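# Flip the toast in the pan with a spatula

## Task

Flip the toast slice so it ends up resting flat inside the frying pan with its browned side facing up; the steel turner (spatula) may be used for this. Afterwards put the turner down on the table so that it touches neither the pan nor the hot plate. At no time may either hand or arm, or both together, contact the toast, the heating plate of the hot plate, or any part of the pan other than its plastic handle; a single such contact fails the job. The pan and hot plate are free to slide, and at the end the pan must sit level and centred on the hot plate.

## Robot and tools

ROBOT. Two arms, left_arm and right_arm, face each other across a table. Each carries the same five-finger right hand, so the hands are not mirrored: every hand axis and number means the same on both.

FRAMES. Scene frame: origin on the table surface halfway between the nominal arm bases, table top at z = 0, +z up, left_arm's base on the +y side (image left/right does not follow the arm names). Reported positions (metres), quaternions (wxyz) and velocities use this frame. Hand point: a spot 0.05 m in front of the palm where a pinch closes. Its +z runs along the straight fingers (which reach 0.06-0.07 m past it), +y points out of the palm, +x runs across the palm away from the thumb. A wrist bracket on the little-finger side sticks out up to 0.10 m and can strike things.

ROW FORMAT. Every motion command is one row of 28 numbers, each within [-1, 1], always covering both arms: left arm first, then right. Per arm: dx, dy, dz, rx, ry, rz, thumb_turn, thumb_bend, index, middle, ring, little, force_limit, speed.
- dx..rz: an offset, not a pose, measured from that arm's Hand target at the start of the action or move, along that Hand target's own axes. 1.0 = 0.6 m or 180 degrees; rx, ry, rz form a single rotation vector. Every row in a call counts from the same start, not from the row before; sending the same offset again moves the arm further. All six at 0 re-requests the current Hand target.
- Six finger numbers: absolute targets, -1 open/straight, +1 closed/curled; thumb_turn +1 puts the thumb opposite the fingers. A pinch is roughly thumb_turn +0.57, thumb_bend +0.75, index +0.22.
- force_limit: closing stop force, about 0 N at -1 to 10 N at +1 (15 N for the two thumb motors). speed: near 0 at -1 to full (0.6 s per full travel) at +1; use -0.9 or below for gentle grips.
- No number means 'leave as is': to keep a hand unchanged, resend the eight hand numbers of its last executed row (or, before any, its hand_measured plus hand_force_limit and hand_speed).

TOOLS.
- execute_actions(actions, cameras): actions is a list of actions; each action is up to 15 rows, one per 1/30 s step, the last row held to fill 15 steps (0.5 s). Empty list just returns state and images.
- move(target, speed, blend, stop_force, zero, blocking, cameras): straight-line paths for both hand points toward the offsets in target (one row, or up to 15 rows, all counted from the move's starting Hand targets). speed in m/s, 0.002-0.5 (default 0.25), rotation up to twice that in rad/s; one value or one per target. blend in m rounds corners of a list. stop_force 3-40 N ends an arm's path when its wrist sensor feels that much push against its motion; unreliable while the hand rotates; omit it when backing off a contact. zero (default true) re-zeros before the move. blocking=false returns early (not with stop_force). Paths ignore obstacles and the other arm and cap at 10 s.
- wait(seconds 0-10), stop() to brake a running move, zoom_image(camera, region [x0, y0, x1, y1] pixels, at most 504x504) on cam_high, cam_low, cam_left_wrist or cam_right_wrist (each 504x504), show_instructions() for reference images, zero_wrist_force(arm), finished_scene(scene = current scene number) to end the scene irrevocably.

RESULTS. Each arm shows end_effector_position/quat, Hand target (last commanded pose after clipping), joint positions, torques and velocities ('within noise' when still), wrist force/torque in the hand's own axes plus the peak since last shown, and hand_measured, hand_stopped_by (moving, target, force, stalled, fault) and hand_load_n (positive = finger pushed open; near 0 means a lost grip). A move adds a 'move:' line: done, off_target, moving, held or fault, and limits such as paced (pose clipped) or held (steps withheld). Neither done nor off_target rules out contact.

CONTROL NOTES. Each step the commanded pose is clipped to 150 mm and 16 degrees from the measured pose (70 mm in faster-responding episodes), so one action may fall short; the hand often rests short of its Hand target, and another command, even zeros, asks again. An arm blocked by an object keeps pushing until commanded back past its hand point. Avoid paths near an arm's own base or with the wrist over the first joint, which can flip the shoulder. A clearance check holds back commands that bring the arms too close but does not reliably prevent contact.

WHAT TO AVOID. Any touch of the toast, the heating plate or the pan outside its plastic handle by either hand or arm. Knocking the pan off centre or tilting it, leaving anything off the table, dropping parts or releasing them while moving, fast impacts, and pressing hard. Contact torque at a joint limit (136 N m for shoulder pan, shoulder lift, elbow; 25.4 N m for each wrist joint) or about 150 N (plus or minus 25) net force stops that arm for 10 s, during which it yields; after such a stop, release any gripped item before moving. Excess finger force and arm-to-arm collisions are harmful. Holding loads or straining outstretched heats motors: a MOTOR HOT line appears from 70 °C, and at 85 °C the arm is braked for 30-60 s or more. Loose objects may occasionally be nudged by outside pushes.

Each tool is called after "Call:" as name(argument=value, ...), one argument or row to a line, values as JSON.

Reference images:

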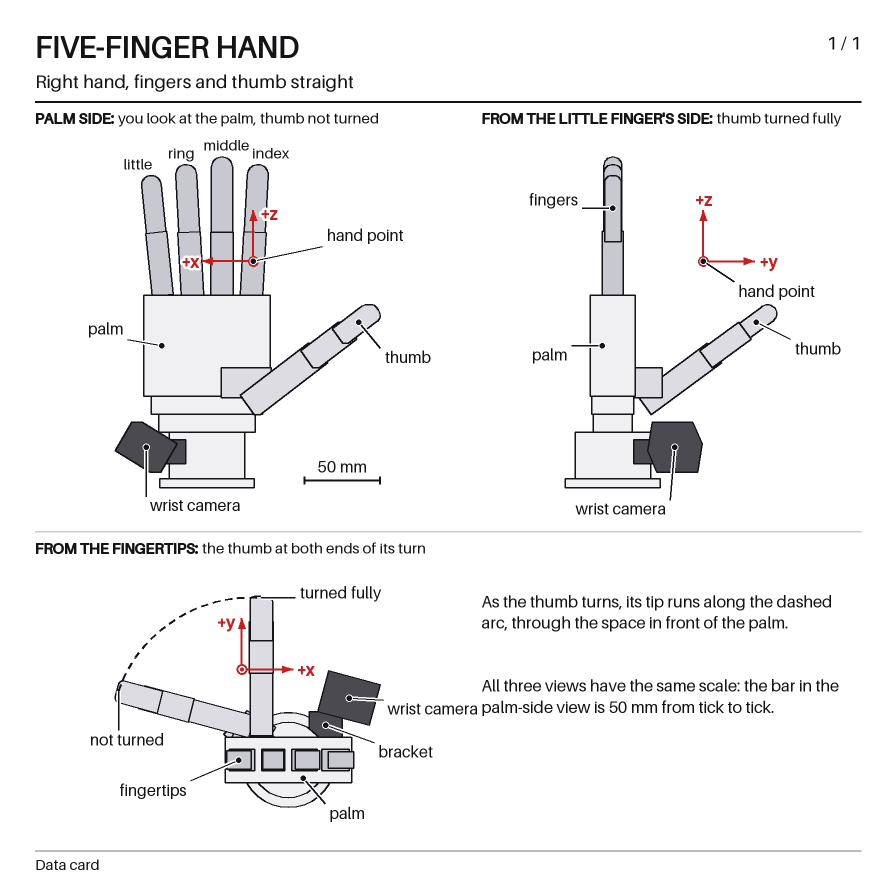

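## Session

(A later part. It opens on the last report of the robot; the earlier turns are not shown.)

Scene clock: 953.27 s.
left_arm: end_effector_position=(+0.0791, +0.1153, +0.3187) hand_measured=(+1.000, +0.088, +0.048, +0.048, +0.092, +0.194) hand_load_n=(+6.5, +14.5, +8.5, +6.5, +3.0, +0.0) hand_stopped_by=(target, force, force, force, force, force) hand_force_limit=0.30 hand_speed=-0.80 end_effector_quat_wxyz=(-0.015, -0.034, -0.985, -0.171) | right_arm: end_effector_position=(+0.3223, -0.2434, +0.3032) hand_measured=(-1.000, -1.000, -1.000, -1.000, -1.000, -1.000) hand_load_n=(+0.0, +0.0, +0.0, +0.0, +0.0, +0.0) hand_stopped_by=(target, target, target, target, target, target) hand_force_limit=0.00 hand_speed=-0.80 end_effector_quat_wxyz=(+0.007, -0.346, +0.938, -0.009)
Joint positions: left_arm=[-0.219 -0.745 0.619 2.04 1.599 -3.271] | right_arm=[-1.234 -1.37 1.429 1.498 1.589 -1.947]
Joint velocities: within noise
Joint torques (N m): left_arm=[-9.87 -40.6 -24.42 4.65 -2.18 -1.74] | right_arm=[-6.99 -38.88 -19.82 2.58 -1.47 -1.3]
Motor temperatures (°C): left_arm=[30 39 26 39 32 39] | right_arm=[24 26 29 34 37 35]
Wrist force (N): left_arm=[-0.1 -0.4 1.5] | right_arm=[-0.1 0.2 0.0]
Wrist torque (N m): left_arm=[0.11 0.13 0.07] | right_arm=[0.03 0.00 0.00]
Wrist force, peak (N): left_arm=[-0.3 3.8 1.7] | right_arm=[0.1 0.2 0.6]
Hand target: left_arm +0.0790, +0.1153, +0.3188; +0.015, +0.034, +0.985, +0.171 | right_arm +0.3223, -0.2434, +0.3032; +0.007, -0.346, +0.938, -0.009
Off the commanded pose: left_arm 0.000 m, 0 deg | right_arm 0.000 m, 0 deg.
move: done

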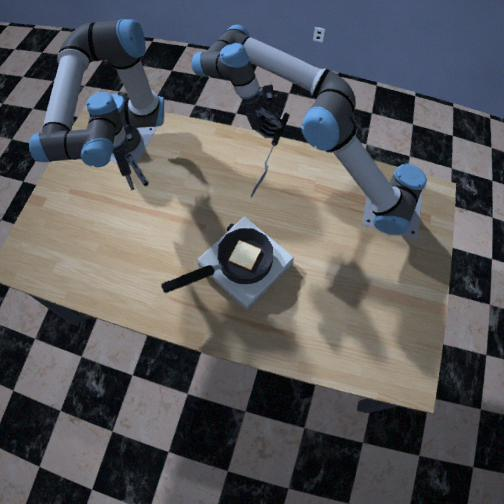

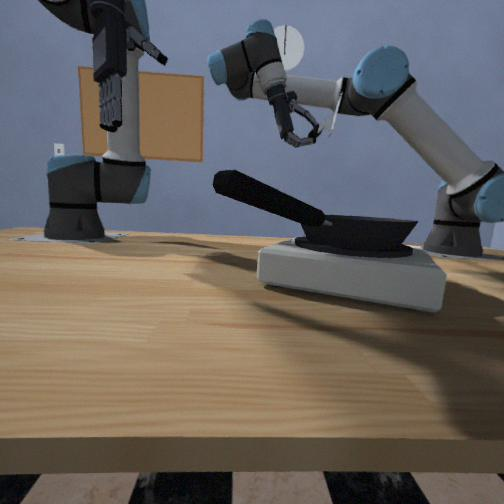

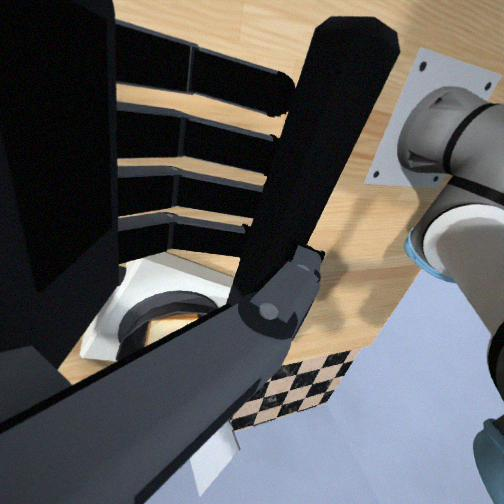

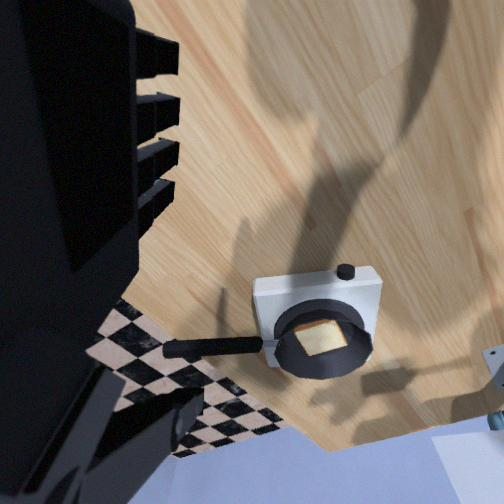

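Call:
move(
  target=[
    [-0.081,0.0365,0.0146,0.441,0.195,-0.082,1,0.7,0.6,0.6,0.6,0.6,0.3,-0.8,0,0,0,0,0,0,-1,-1,-1,-1,-1,-1,0,-0.8],
    [-0.195,0.043,0.11,0.441,0.195,-0.082,1,0.7,0.6,0.6,0.6,0.6,0.3,-0.8,0,0,0,0,0,0,-1,-1,-1,-1,-1,-1,0,-0.8],
  ],
  speed=0.2,
)

Call:
zoom_image(
  camera="cam_high",
  region=[170, 150, 320, 300],
)

Call:
zoom_image(
  camera="cam_right_wrist",
  region=[230, 230, 450, 450],
)

Call:
zoom_image(
  camera="cam_low",
  region=[250, 100, 450, 300],
)

Scene clock: 1049.00 s.
left_arm: end_effector_position=(+0.2000, +0.1531, +0.2675) hand_measured=(+1.000, +0.088, +0.048, +0.048, +0.092, +0.194) hand_load_n=(+5.5, +16.0, +6.0, +5.5, +3.5, +1.5) hand_stopped_by=(target, force, force, force, force, force) hand_force_limit=0.30 hand_speed=-0.80 end_effector_quat_wxyz=(+0.264, +0.128, -0.823, +0.486) | right_arm: end_effector_position=(+0.3223, -0.2434, +0.3032) hand_measured=(-1.000, -1.000, -1.000, -1.000, -1.000, -1.000) hand_load_n=(+0.0, +0.0, +0.0, +0.0, +0.0, +0.0) hand_stopped_by=(target, target, target, target, target, target) hand_force_limit=0.00 hand_speed=-0.80 end_effector_quat_wxyz=(+0.007, -0.346, +0.938, -0.009)
Joint positions: left_arm=[0.384 -1.571 1.763 0.327 2.243 -3.451] | right_arm=[-1.234 -1.37 1.429 1.498 1.589 -1.947]
Joint velocities: within noise
Joint torques (N m): left_arm=[14.13 -15.12 -18.38 -0.42 2.35 1.54] | right_arm=[-6.26 -37.8 -26.2 1.15 -1.38 -0.6]
Motor temperatures (°C): left_arm=[30 39 26 39 31 39] | right_arm=[24 26 29 34 37 35]
Wrist force (N): left_arm=[-1.0 1.1 1.0] | right_arm=[0.2 0.3 0.2]
Wrist torque (N m): left_arm=[-0.13 -0.01 -0.15] | right_arm=[0.03 -0.05 0.02]
Wrist force, peak (N): left_arm=[-3.2 1.3 0.7] | right_arm=[-0.3 -0.3 0.4]
Hand target: left_arm +0.2000, +0.1531, +0.2674; -0.264, -0.128, +0.823, -0.486 | right_arm +0.3223, -0.2434, +0.3032; +0.007, -0.346, +0.938, -0.009
Off the commanded pose: left_arm 0.000 m, 0 deg | right_arm 0.000 m, 0 deg.
move: done

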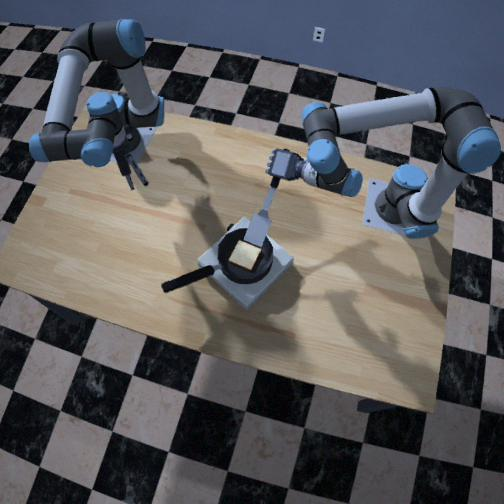

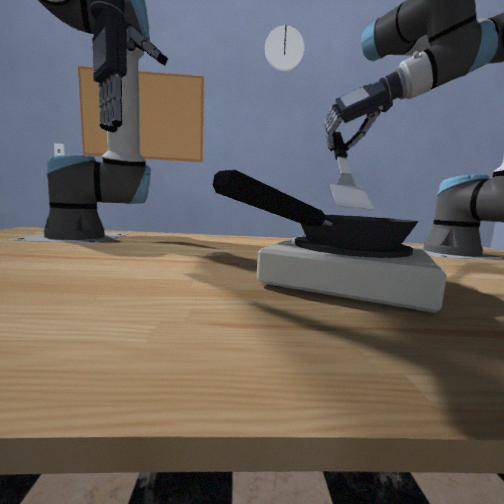

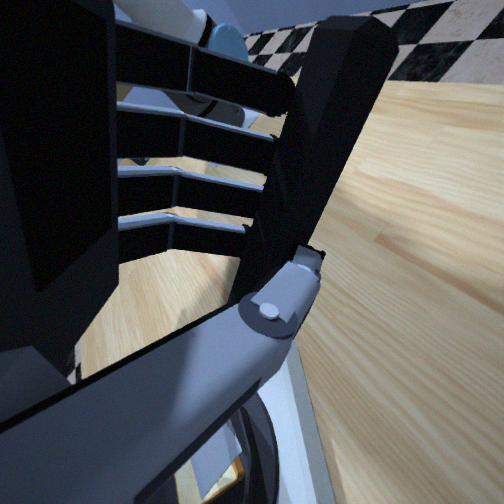

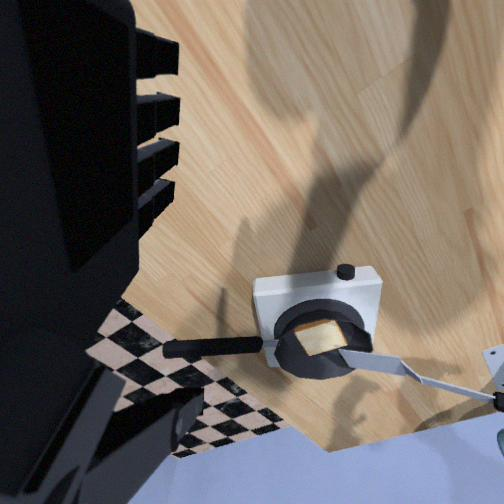

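Scaled by 3.360.

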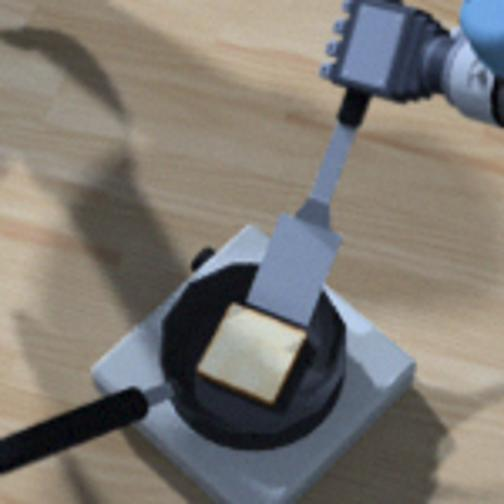

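Scaled by 2.291.

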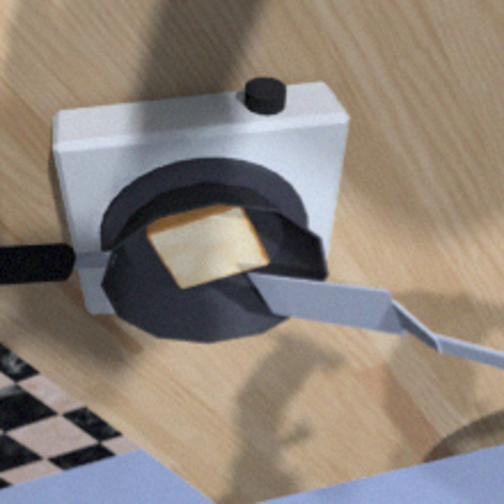

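Scaled by 2.520.

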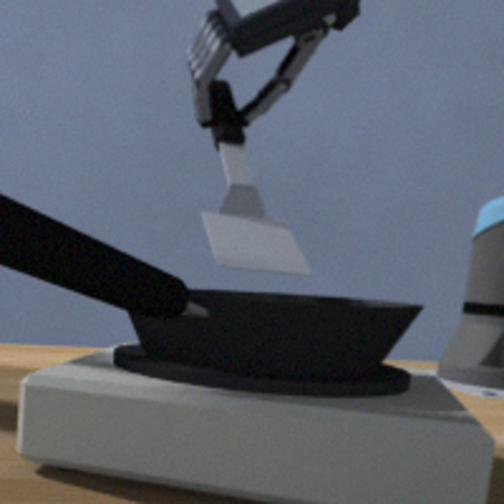

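Call:
move(
  target=[-0.0127,-0.0277,-0.0285,-0.0384,0.0595,-0.0604,1,0.7,0.6,0.6,0.6,0.6,0.3,-0.8,0,0,0,0,0,0,-1,-1,-1,-1,-1,-1,0,-0.8],
  speed=0.15,
)

Call:
zoom_image(
  camera="cam_high",
  region=[190, 180, 300, 290],
)

Call:
zoom_image(
  camera="cam_right_wrist",
  region=[250, 260, 410, 420],
)

Call:
zoom_image(
  camera="cam_low",
  region=[280, 120, 440, 280],
)

Scene clock: 1093.13 s.
left_arm: end_effector_position=(+0.2195, +0.1594, +0.2820) hand_measured=(+1.000, +0.088, +0.048, +0.048, +0.092, +0.194) hand_load_n=(+5.0, +16.0, +6.0, +5.5, +3.5, +2.0) hand_stopped_by=(target, force, force, force, force, force) hand_force_limit=0.30 hand_speed=-0.80 end_effector_quat_wxyz=(+0.391, +0.143, -0.807, +0.418) | right_arm: end_effector_position=(+0.3223, -0.2434, +0.3032) hand_measured=(-1.000, -1.000, -1.000, -1.000, -1.000, -1.000) hand_load_n=(+0.0, +0.0, +0.0, +0.0, -0.5, +0.0) hand_stopped_by=(target, target, target, target, target, target) hand_force_limit=0.00 hand_speed=-0.80 end_effector_quat_wxyz=(+0.007, -0.346, +0.938, -0.009)
Joint positions: left_arm=[0.552 -1.348 1.546 0.525 2.595 -3.423] | right_arm=[-1.234 -1.37 1.429 1.498 1.589 -1.947]
Joint velocities: within noise
Joint torques (N m): left_arm=[-12.37 -24.37 -25.11 1.16 2.68 -1.75] | right_arm=[-6.02 -37.52 -26.03 0.49 -1.41 -0.16]
Motor temperatures (°C): left_arm=[30 39 26 39 31 39] | right_arm=[24 26 29 34 37 35]
Wrist force (N): left_arm=[-1.2 1.4 0.9] | right_arm=[0.2 0.0 0.0]
Wrist torque (N m): left_arm=[-0.01 -0.08 -0.05] | right_arm=[0.01 -0.06 0.01]
Wrist force, peak (N): left_arm=[-1.4 1.3 1.0] | right_arm=[-0.1 0.2 0.6]
Hand target: left_arm +0.2194, +0.1594, +0.2820; -0.391, -0.143, +0.807, -0.418 | right_arm +0.3223, -0.2434, +0.3032; +0.007, -0.346, +0.938, -0.009
Off the commanded pose: left_arm 0.000 m, 0 deg | right_arm 0.000 m, 0 deg.
move: done

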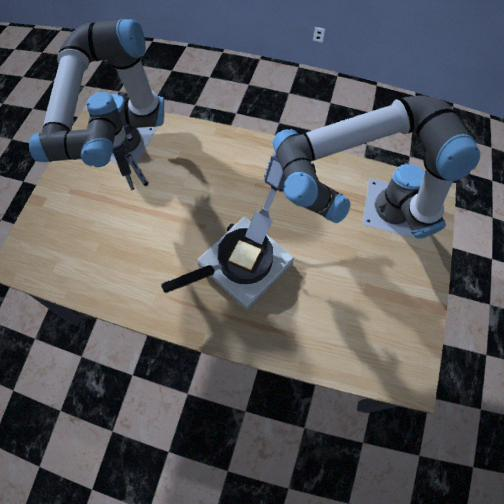

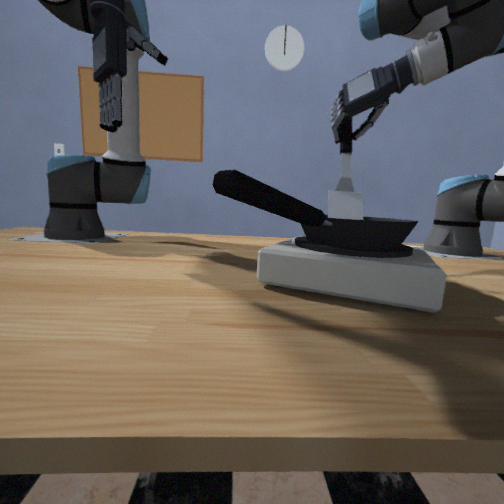

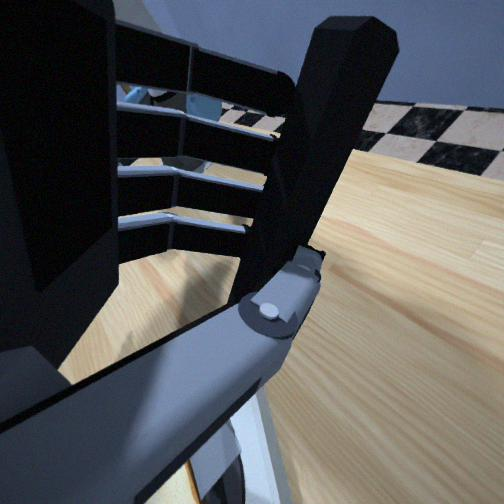

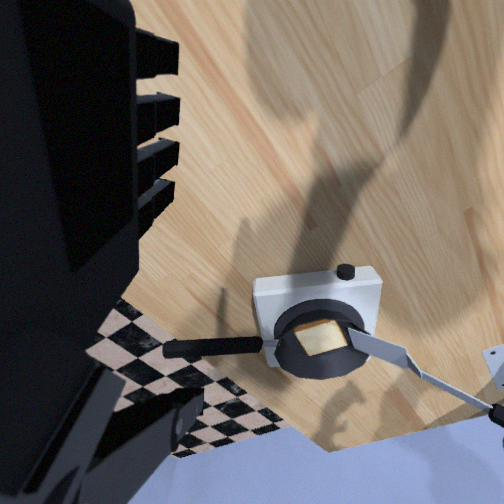

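Scaled by 4.582.

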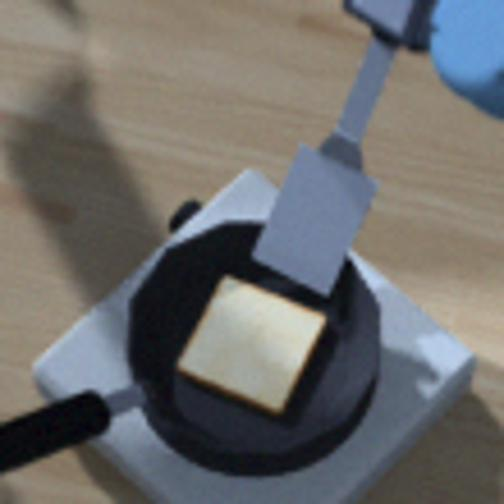

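Scaled by 3.150.

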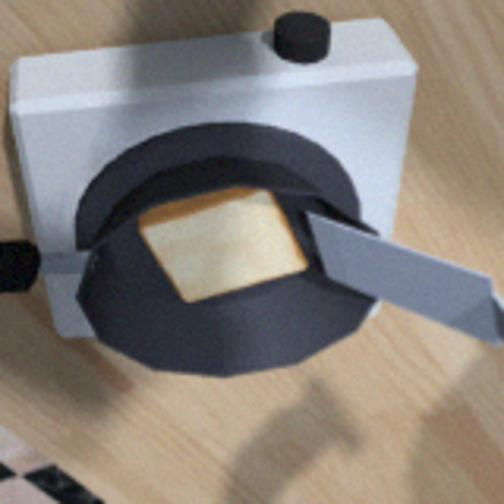

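Scaled by 3.150.

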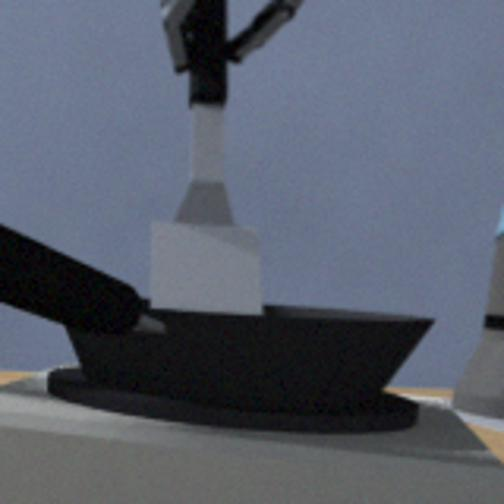

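Call:
move(
  target=[0,-0.014,0.022,0.0125,-0.0094,-0.0057,1,0.7,0.6,0.6,0.6,0.6,0.3,-0.8,0,0,0,0,0,0,-1,-1,-1,-1,-1,-1,0,-0.8],
  speed=0.1,
  cameras=[],
)

Call:
move(
  target=[-0.0751,0.0563,0.0343,0,0,0,1,0.7,0.6,0.6,0.6,0.6,0.3,-0.8,0,0,0,0,0,0,-1,-1,-1,-1,-1,-1,0,-0.8],
  speed=0.025,
  stop_force=3.5,
)

Call:
zoom_image(
  camera="cam_high",
  region=[190, 180, 300, 290],
)

Call:
zoom_image(
  camera="cam_right_wrist",
  region=[250, 260, 410, 420],
)

Call:
zoom_image(
  camera="cam_low",
  region=[280, 120, 440, 280],
)

Scene clock: 1118.83 s.
left_arm: end_effector_position=(+0.2172, +0.1439, +0.2822) hand_measured=(+1.000, +0.088, +0.048, +0.048, +0.092, +0.194) hand_load_n=(+5.5, +16.0, +6.0, +5.5, +3.5, +1.5) hand_stopped_by=(target, force, force, force, force, force) hand_force_limit=0.30 hand_speed=-0.80 end_effector_quat_wxyz=(+0.380, +0.164, -0.803, +0.428) | right_arm: end_effector_position=(+0.3223, -0.2434, +0.3032) hand_measured=(-1.000, -1.000, -1.000, -1.000, -1.000, -1.000) hand_load_n=(+0.0, +0.0, +0.0, +0.0, +0.0, +0.0) hand_stopped_by=(target, target, target, target, target, target) hand_force_limit=0.00 hand_speed=-0.80 end_effector_quat_wxyz=(+0.007, -0.346, +0.938, -0.009)
Joint positions: left_arm=[0.519 -1.372 1.561 0.452 2.529 -3.521] | right_arm=[-1.234 -1.37 1.429 1.498 1.589 -1.947]
Joint velocities: within noise
Joint torques (N m): left_arm=[12.6 -18.83 -29.26 1.17 1.94 -0.38] | right_arm=[-6.14 -37.12 -25.91 0.5 -1.31 0.27]
Motor temperatures (°C): left_arm=[30 39 26 39 31 38] | right_arm=[24 26 29 34 37 35]
Wrist force (N): left_arm=[-1.2 1.1 0.9] | right_arm=[0.1 0.1 0.1]
Wrist torque (N m): left_arm=[-0.06 -0.09 -0.06] | right_arm=[0.01 -0.03 0.01]
Wrist force, peak (N): left_arm=[-1.5 1.4 1.3] | right_arm=[0.0 0.4 0.4]
Hand target: left_arm +0.2173, +0.1439, +0.2822; -0.380, -0.164, +0.803, -0.428 | right_arm +0.3223, -0.2434, +0.3032; +0.007, -0.346, +0.938, -0.009
Off the commanded pose: left_arm 0.000 m, 0 deg | right_arm 0.000 m, 0 deg.
move: done
No camera images: "cameras" was empty.

Scene clock: 1122.30 s.
left_arm: end_effector_position=(+0.2174, +0.1439, +0.2223) hand_measured=(+1.000, +0.088, +0.048, +0.048, +0.092, +0.194) hand_load_n=(+1.0, +15.0, +5.0, +7.0, +5.0, +0.0) hand_stopped_by=(target, force, force, force, force, force) hand_force_limit=0.30 hand_speed=-0.80 end_effector_quat_wxyz=(+0.380, +0.164, -0.803, +0.428) | right_arm: end_effector_position=(+0.3223, -0.2434, +0.3032) hand_measured=(-1.000, -1.000, -1.000, -1.000, -1.000, -1.000) hand_load_n=(+0.0, +0.0, +0.0, +0.0, +0.0, +0.0) hand_stopped_by=(target, target, target, target, target, target) hand_force_limit=0.00 hand_speed=-0.80 end_effector_quat_wxyz=(+0.007, -0.346, +0.938, -0.009)
Joint positions: left_arm=[0.519 -1.335 1.674 0.302 2.529 -3.521] | right_arm=[-1.234 -1.37 1.429 1.498 1.589 -1.947]
Joint velocities: within noise
Joint torques (N m): left_arm=[10.51 -39.03 -26.82 2.41 2.5 -2.1] | right_arm=[-6.25 -37.19 -25.68 0.49 -1.37 0.58]
Motor temperatures (°C): left_arm=[30 39 26 39 31 38] | right_arm=[24 26 29 34 37 35]
Wrist force (N): left_arm=[-1.5 -0.4 0.3] | right_arm=[0.3 0.2 0.1]
Wrist torque (N m): left_arm=[-0.10 -0.21 0.11] | right_arm=[0.03 -0.05 0.01]
Wrist force, peak (N): left_arm=[-1.8 -0.5 -0.2] | right_arm=[-0.4 0.2 0.2]
Hand target: left_arm +0.2174, +0.1439, +0.2222; -0.380, -0.164, +0.803, -0.428 | right_arm +0.3223, -0.2434, +0.3032; +0.007, -0.346, +0.938, -0.009
Off the commanded pose: left_arm 0.000 m, 0 deg | right_arm 0.000 m, 0 deg.
move: done

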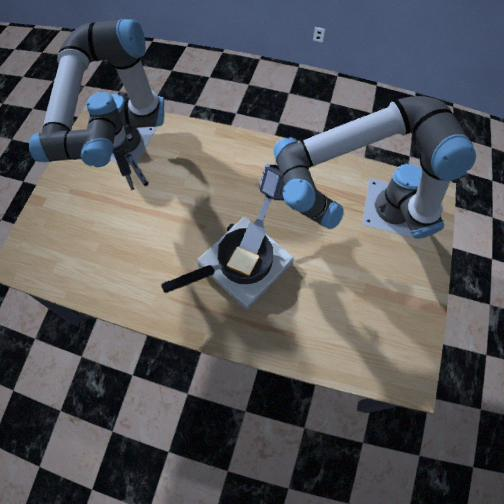

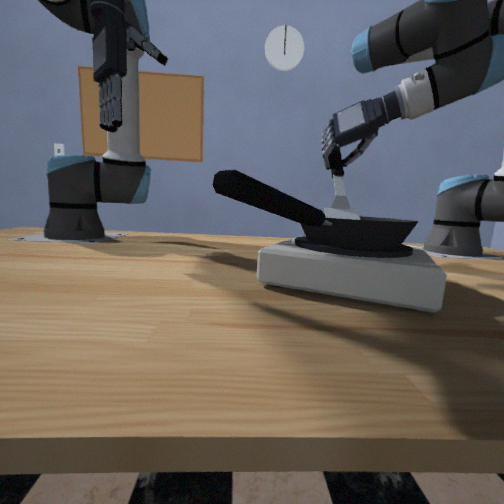

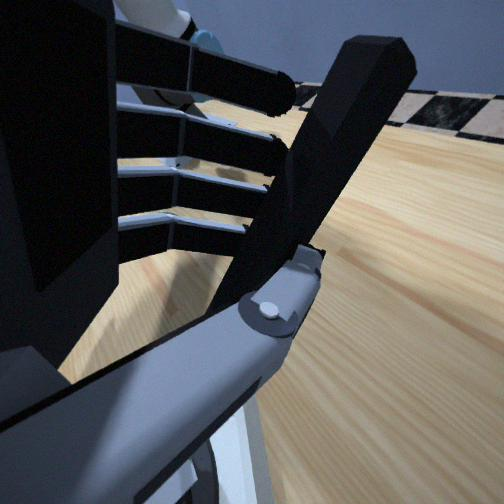

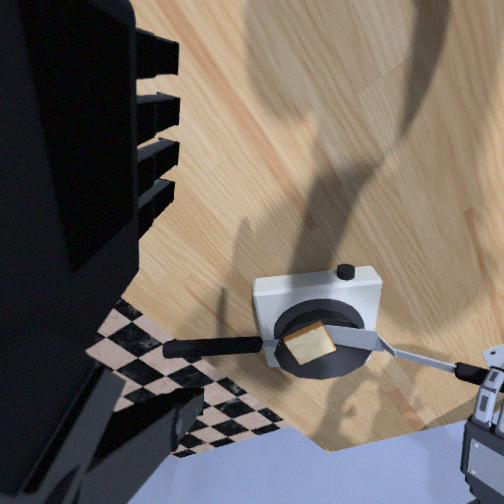

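Scaled by 4.582.

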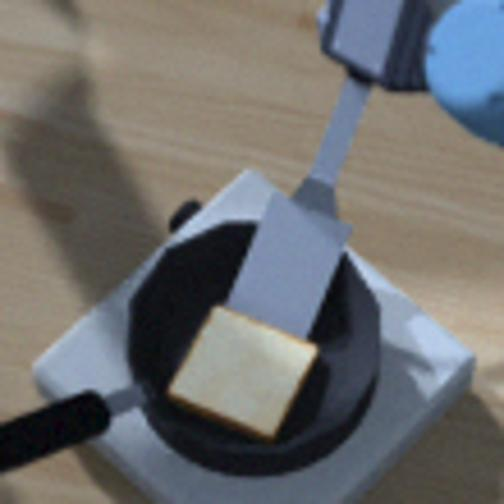

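Scaled by 3.150.

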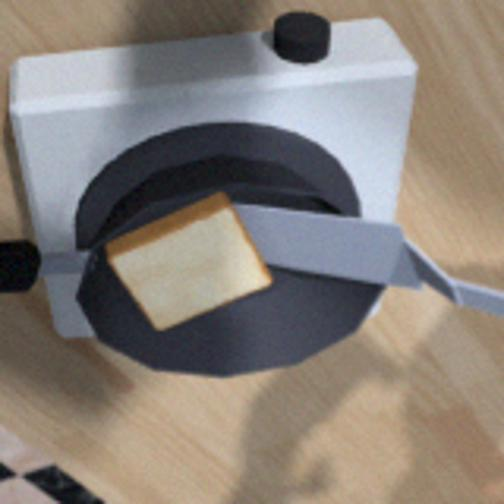

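Scaled by 3.150.

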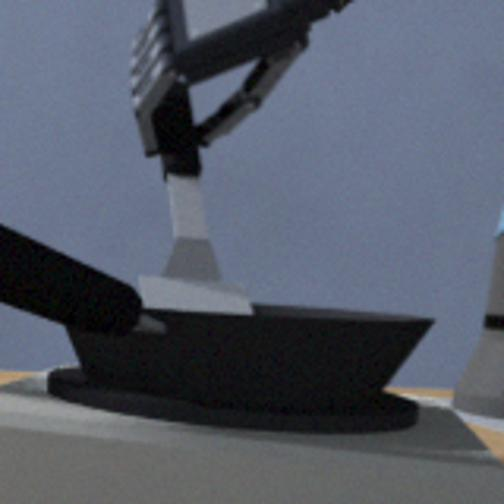

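Call:
move(
  target=[-0.0281,0.0193,0.0115,0.0037,-0.0194,0.0398,1,0.7,0.6,0.6,0.6,0.6,0.3,-0.8,0,0,0,0,0,0,-1,-1,-1,-1,-1,-1,0,-0.8],
  speed=0.05,
)

Call:
zoom_image(
  camera="cam_high",
  region=[190, 180, 300, 290],
)

Call:
zoom_image(
  camera="cam_right_wrist",
  region=[250, 260, 410, 420],
)

Call:
zoom_image(
  camera="cam_low",
  region=[280, 120, 440, 280],
)

Scene clock: 1146.23 s.
left_arm: end_effector_position=(+0.2183, +0.1440, +0.2007) hand_measured=(+1.000, +0.088, +0.048, +0.048, +0.092, +0.194) hand_load_n=(+2.0, +15.0, +6.0, +7.0, +5.0, +0.0) hand_stopped_by=(target, force, force, force, force, force) hand_force_limit=0.30 hand_speed=-0.80 end_effector_quat_wxyz=(+0.327, +0.129, -0.821, +0.451) end_effector_velocity=(-0.001, +0.000, +0.002) end_effector_angular_velocity=(+0.001, +0.009, -0.003) | right_arm: end_effector_position=(+0.3223, -0.2434, +0.3032) hand_measured=(-1.000, -1.000, -1.000, -1.000, -1.000, -1.000) hand_load_n=(+0.0, +0.0, +0.0, +0.5, +0.0, +0.0) hand_stopped_by=(target, target, target, target, target, target) hand_force_limit=0.00 hand_speed=-0.80 end_effector_quat_wxyz=(+0.007, -0.346, +0.938, -0.009)
Joint positions: left_arm=[0.482 -1.371 1.744 0.254 2.438 -3.42] | right_arm=[-1.234 -1.37 1.429 1.498 1.589 -1.947]
Joint velocities: left_arm=[0 0.002 -0.004 0.003 0.006 -0.007] | right_arm=[within noise]
Joint torques (N m): left_arm=[10.14 -20.13 -26.94 2.15 3.16 -1.67] | right_arm=[-5.8 -36.44 -25.63 0.55 -1.38 1.01]
Motor temperatures (°C): left_arm=[30 39 26 39 31 38] | right_arm=[24 26 29 34 37 35]
Wrist force (N): left_arm=[-1.2 0.8 0.6] | right_arm=[0.1 0.0 0.4]
Wrist torque (N m): left_arm=[-0.10 -0.10 -0.03] | right_arm=[-0.03 -0.05 0.00]
Wrist force, peak (N): left_arm=[-1.9 -0.4 0.0] | right_arm=[0.0 0.1 0.6]
Hand target: left_arm +0.2184, +0.1440, +0.2007; -0.327, -0.129, +0.821, -0.451 | right_arm +0.3223, -0.2434, +0.3032; +0.007, -0.346, +0.938, -0.009
Off the commanded pose: left_arm 0.000 m, 0 deg | right_arm 0.000 m, 0 deg.
move: done

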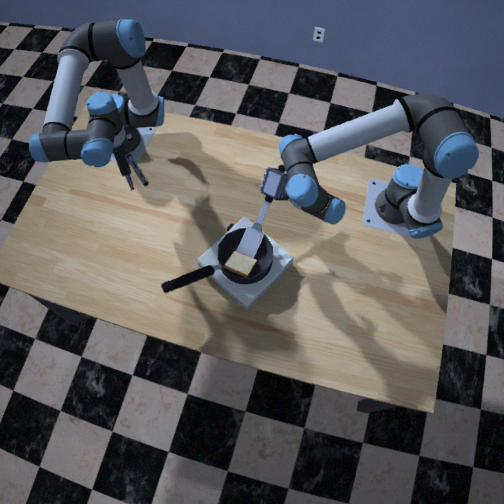

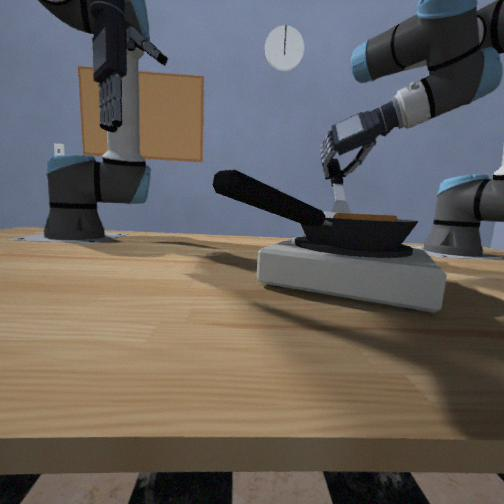

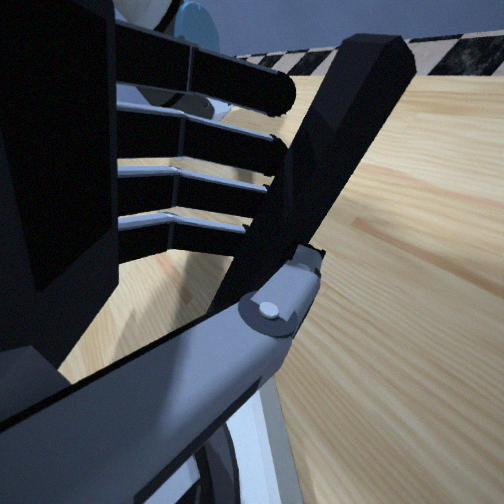

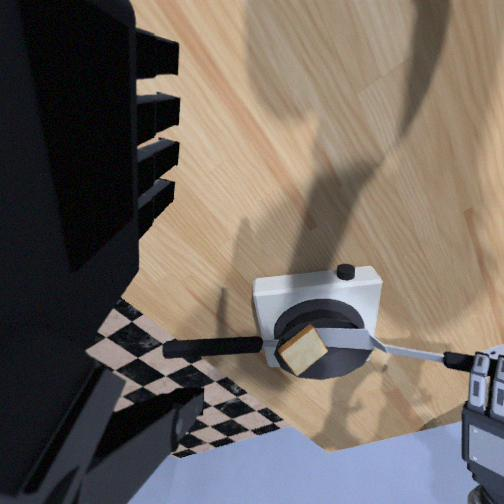

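Scaled by 4.582.

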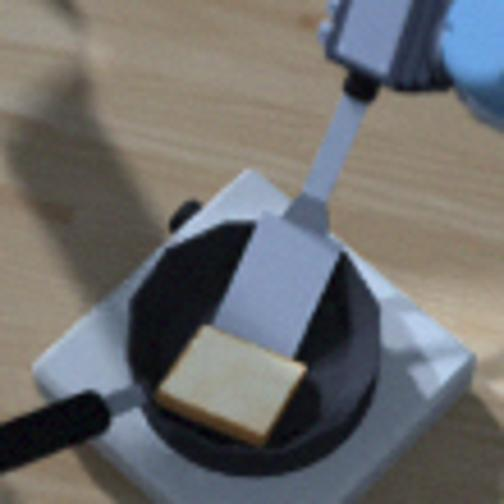

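Scaled by 3.150.

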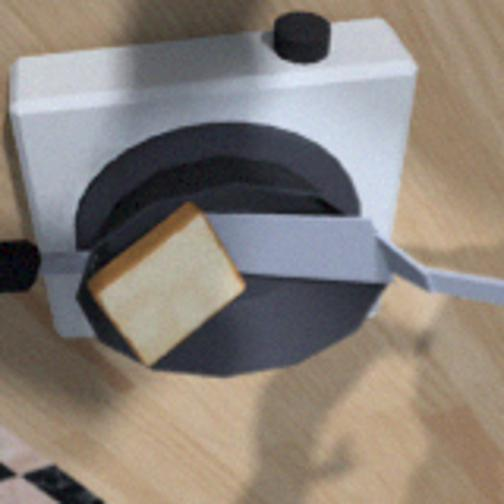

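Scaled by 3.150.

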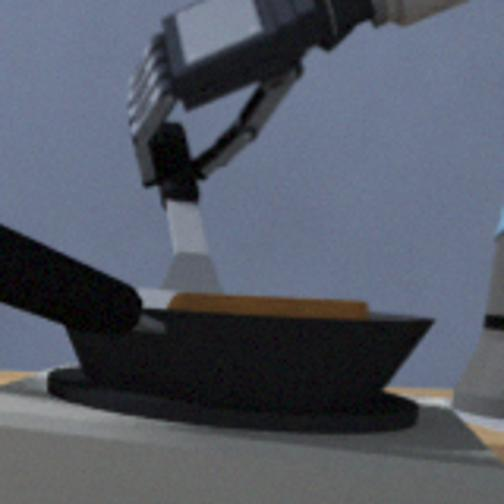

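Call:
move(
  target=[0,0,0,0,0,0,1,0.7,0.6,0.6,0.6,0.6,0.3,-0.8,-0.2367,0.148,0.15,0,0,0,-1,-1,-1,-1,-1,-1,0,-0.8],
  speed=0.15,
)

Call:
zoom_image(
  camera="cam_right_wrist",
  region=[180, 200, 430, 450],
)

Scene clock: 1206.43 s.
left_arm: end_effector_position=(+0.2184, +0.1440, +0.2007) hand_measured=(+1.000, +0.088, +0.048, +0.048, +0.092, +0.194) hand_load_n=(+1.5, +15.0, +6.0, +7.0, +4.5, +0.0) hand_stopped_by=(target, force, force, force, force, force) hand_force_limit=0.30 hand_speed=-0.80 end_effector_quat_wxyz=(+0.327, +0.129, -0.821, +0.451) | right_arm: end_effector_position=(+0.3744, -0.0850, +0.2121) hand_measured=(-1.000, -1.000, -1.000, -1.000, -1.000, -1.000) hand_load_n=(+0.0, -0.5, +0.0, +0.0, +0.0, +0.0) hand_stopped_by=(target, target, target, target, target, target) hand_force_limit=0.00 hand_speed=-0.80 end_effector_quat_wxyz=(+0.006, -0.346, +0.938, -0.009)
Joint positions: left_arm=[0.483 -1.371 1.744 0.254 2.438 -3.42] | right_arm=[-0.971 -0.969 1.093 1.439 1.592 -1.684]
Joint velocities: within noise
Joint torques (N m): left_arm=[12.74 -16.67 -22.95 1.06 0.86 -0.3] | right_arm=[2.31 -31.88 -25.47 -0.23 1.09 -1.48]
Motor temperatures (°C): left_arm=[30 39 26 39 31 38] | right_arm=[24 26 29 34 36 35]
Wrist force (N): left_arm=[-0.3 0.1 0.6] | right_arm=[-0.1 0.1 0.2]
Wrist torque (N m): left_arm=[-0.13 -0.10 -0.03] | right_arm=[-0.02 -0.01 -0.01]
Wrist force, peak (N): left_arm=[-1.3 0.7 0.7] | right_arm=[-1.2 0.7 0.8]
Hand target: left_arm +0.2184, +0.1440, +0.2007; -0.327, -0.129, +0.821, -0.451 | right_arm +0.3745, -0.0849, +0.2120; +0.007, -0.346, +0.938, -0.009
Off the commanded pose: left_arm 0.000 m, 0 deg | right_arm 0.000 m, 0 deg.
move: done

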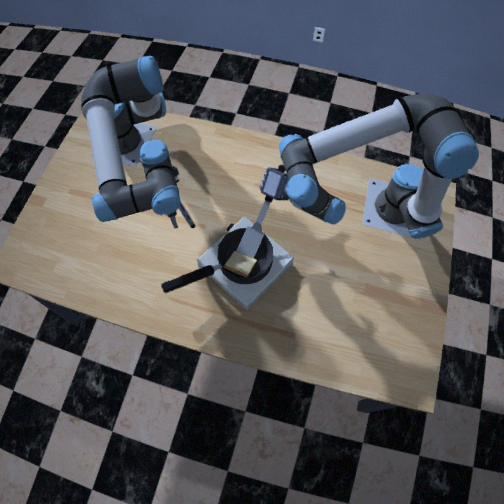

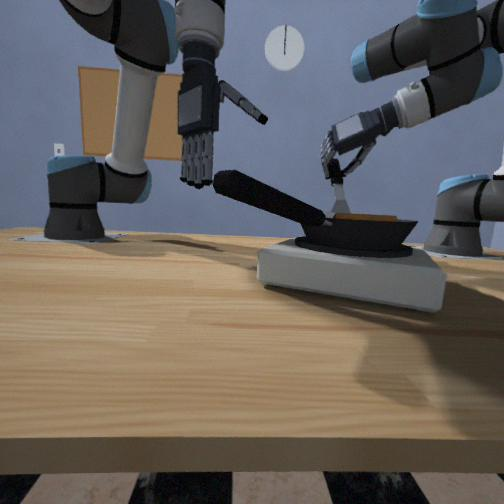

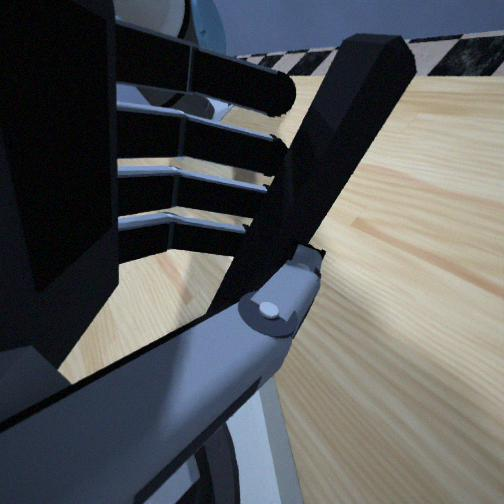

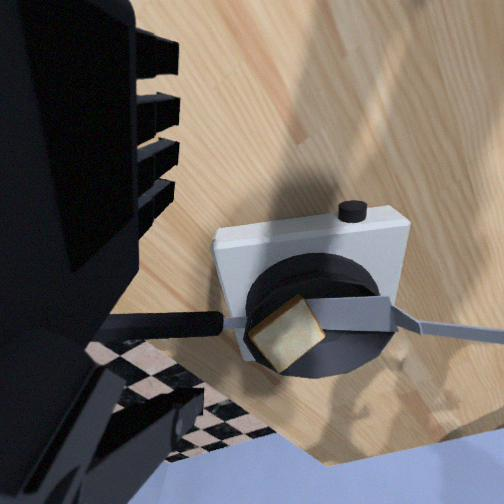

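Scaled by 2.016.

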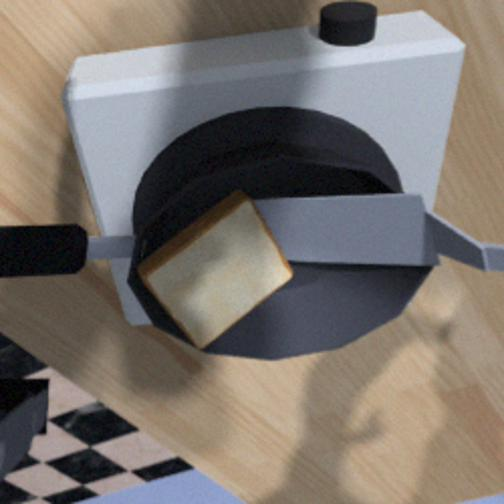

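Call:
zoom_image(
  camera="cam_right_wrist",
  region=[235, 270, 415, 400],
)

Call:
zoom_image(
  camera="cam_high",
  region=[215, 215, 275, 275],
)

Scaled by 2.800.

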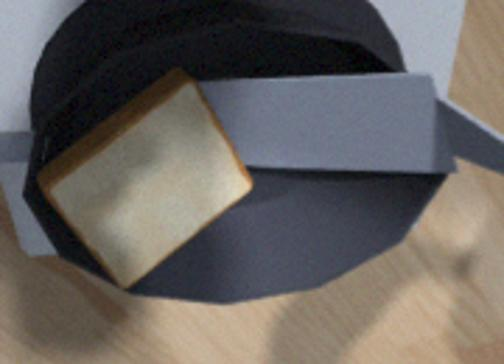

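Scaled by 8.400.

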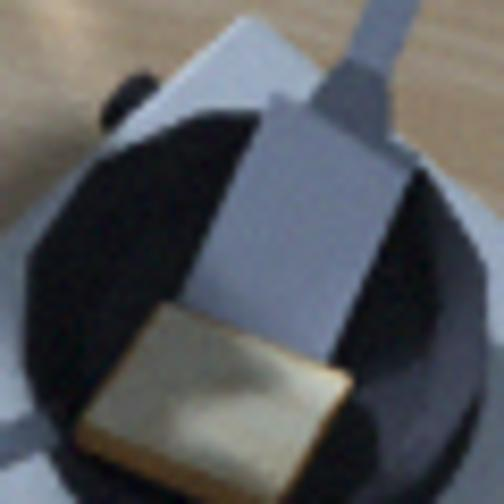

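Call:
zero_wrist_force(
  arm="left_arm",
)

Call:
execute_actions(
  actions=[],
  cameras=[],
)

Wrist force sensor zeroed.

Scene clock: 1266.40 s.
left_arm: end_effector_position=(+0.2184, +0.1440, +0.2007) hand_measured=(+1.000, +0.088, +0.048, +0.048, +0.092, +0.194) hand_load_n=(+1.5, +15.0, +6.0, +7.0, +4.5, +0.0) hand_stopped_by=(target, force, force, force, force, force) hand_force_limit=0.30 hand_speed=-0.80 end_effector_quat_wxyz=(+0.327, +0.129, -0.821, +0.451) | right_arm: end_effector_position=(+0.3745, -0.0849, +0.2120) hand_measured=(-1.000, -1.000, -1.000, -1.000, -1.000, -1.000) hand_load_n=(+0.0, +0.0, -0.5, +0.0, +0.0, +0.0) hand_stopped_by=(target, target, target, target, target, target) hand_force_limit=0.00 hand_speed=-0.80 end_effector_quat_wxyz=(+0.007, -0.346, +0.938, -0.009)
Joint positions: left_arm=[0.483 -1.371 1.744 0.254 2.438 -3.42] | right_arm=[-0.971 -0.969 1.093 1.438 1.592 -1.684]
Joint velocities: within noise
Joint torques (N m): left_arm=[13.5 -17.28 -23.31 1.22 0.45 0.69] | right_arm=[6.46 -28.61 -25.47 0.36 -1.72 2.14]
Motor temperatures (°C): left_arm=[30 38 26 39 31 38] | right_arm=[24 26 29 34 36 35]
Wrist force (N, zeroed by zero_wrist_force on left_arm): left_arm=[0.1 0.0 -0.1] | right_arm=[0.1 0.0 0.2]
Wrist torque (N m, zeroed by zero_wrist_force on left_arm): left_arm=[-0.01 -0.02 0.01] | right_arm=[-0.03 -0.04 0.00]
Wrist force, peak (N, zeroed by zero_wrist_force on left_arm): left_arm=[0.0 0.7 0.1] | right_arm=[-0.1 0.2 0.6]
Hand target: left_arm +0.2184, +0.1440, +0.2007; -0.327, -0.129, +0.821, -0.451 | right_arm +0.3745, -0.0849, +0.2120; +0.007, -0.346, +0.938, -0.009
Off the commanded pose: left_arm 0.000 m, 0 deg | right_arm 0.000 m, 0 deg.
No camera images: "cameras" was empty.

Call:
wait(
  seconds=0.1,
)

Call:
zoom_image(
  camera="cam_high",
  region=[190, 180, 300, 290],
)

Call:
zoom_image(
  camera="cam_right_wrist",
  region=[235, 270, 415, 400],
)

Call:
zoom_image(
  camera="cam_low",
  region=[280, 120, 440, 280],
)

Scene clock: 1299.57 s.
left_arm: end_effector_position=(+0.2184, +0.1440, +0.2007) hand_measured=(+1.000, +0.088, +0.048, +0.048, +0.092, +0.194) hand_load_n=(+2.0, +15.0, +6.0, +7.0, +4.5, +0.0) hand_stopped_by=(target, force, force, force, force, force) hand_force_limit=0.30 hand_speed=-0.80 end_effector_quat_wxyz=(+0.327, +0.129, -0.821, +0.451) | right_arm: end_effector_position=(+0.3745, -0.0849, +0.2120) hand_measured=(-1.000, -1.000, -1.000, -1.000, -1.000, -1.000) hand_load_n=(+0.0, +0.0, +0.0, +0.0, +0.0, +0.0) hand_stopped_by=(target, target, target, target, target, target) hand_force_limit=0.00 hand_speed=-0.80 end_effector_quat_wxyz=(+0.007, -0.346, +0.938, -0.009)
Joint positions: left_arm=[0.483 -1.371 1.744 0.254 2.438 -3.42] | right_arm=[-0.971 -0.969 1.093 1.438 1.592 -1.684]
Joint velocities: within noise
Joint torques (N m): left_arm=[12.87 -17.88 -23.04 1.02 0.4 1.48] | right_arm=[6.35 -28.92 -21.91 0.9 -1.59 2.04]
Motor temperatures (°C): left_arm=[30 38 26 39 31 38] | right_arm=[24 26 29 34 36 35]
Wrist force (N, zeroed by zero_wrist_force on left_arm): left_arm=[-0.2 0.3 0.1] | right_arm=[-0.1 0.0 0.3]
Wrist torque (N m, zeroed by zero_wrist_force on left_arm): left_arm=[0.02 0.01 0.00] | right_arm=[-0.04 -0.02 -0.01]
Wrist force, peak (N, zeroed by zero_wrist_force on left_arm): left_arm=[-0.2 0.9 -0.1] | right_arm=[-0.4 0.1 0.4]
Hand target: left_arm +0.2184, +0.1440, +0.2007; -0.327, -0.129, +0.821, -0.451 | right_arm +0.3745, -0.0849, +0.2120; +0.007, -0.346, +0.938, -0.009
Off the commanded pose: left_arm 0.000 m, 0 deg | right_arm 0.000 m, 0 deg.
wait: 0.10 s; at rest from the start

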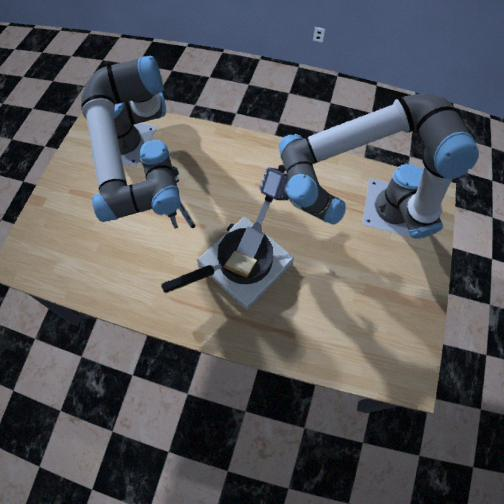

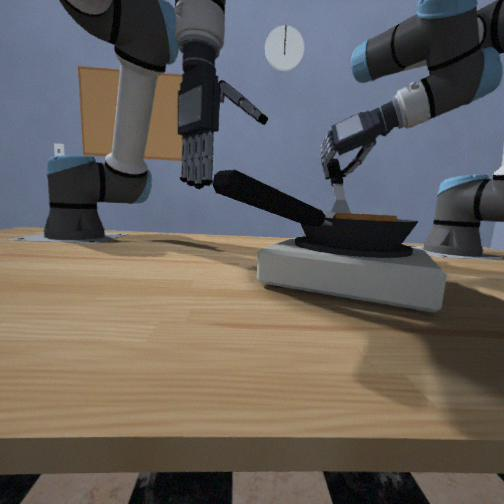

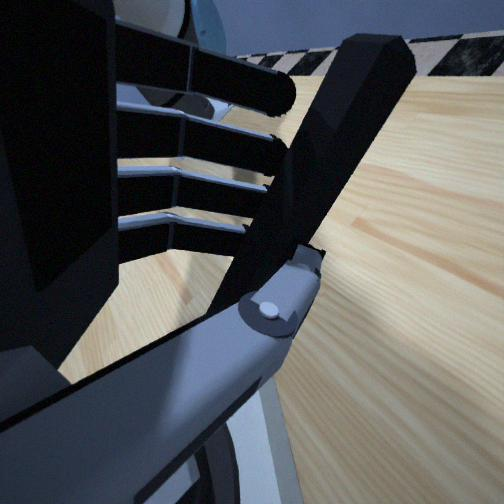

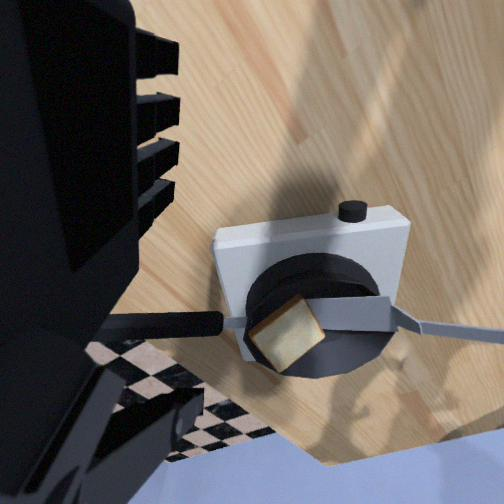

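Scaled by 4.582.

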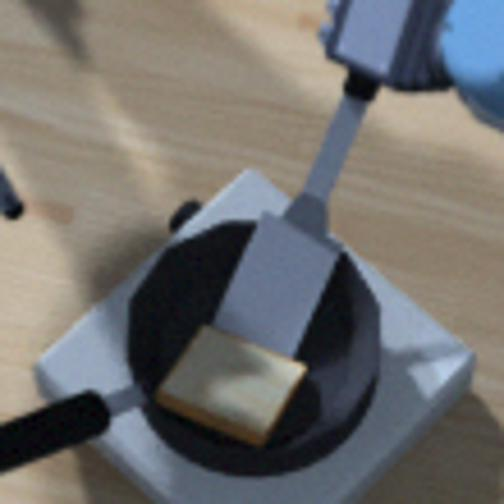

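Scaled by 2.800.

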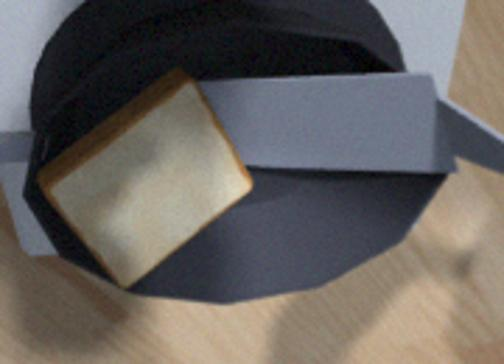

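Scaled by 3.150.

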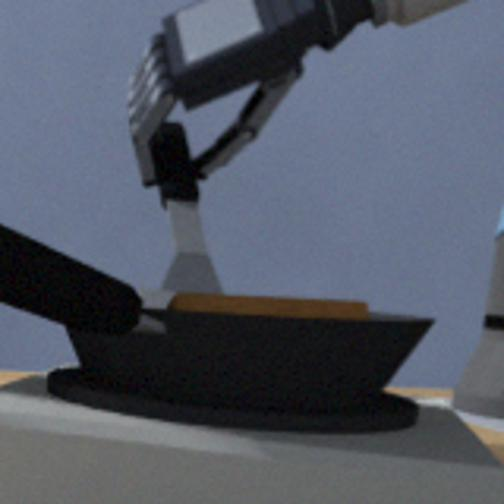

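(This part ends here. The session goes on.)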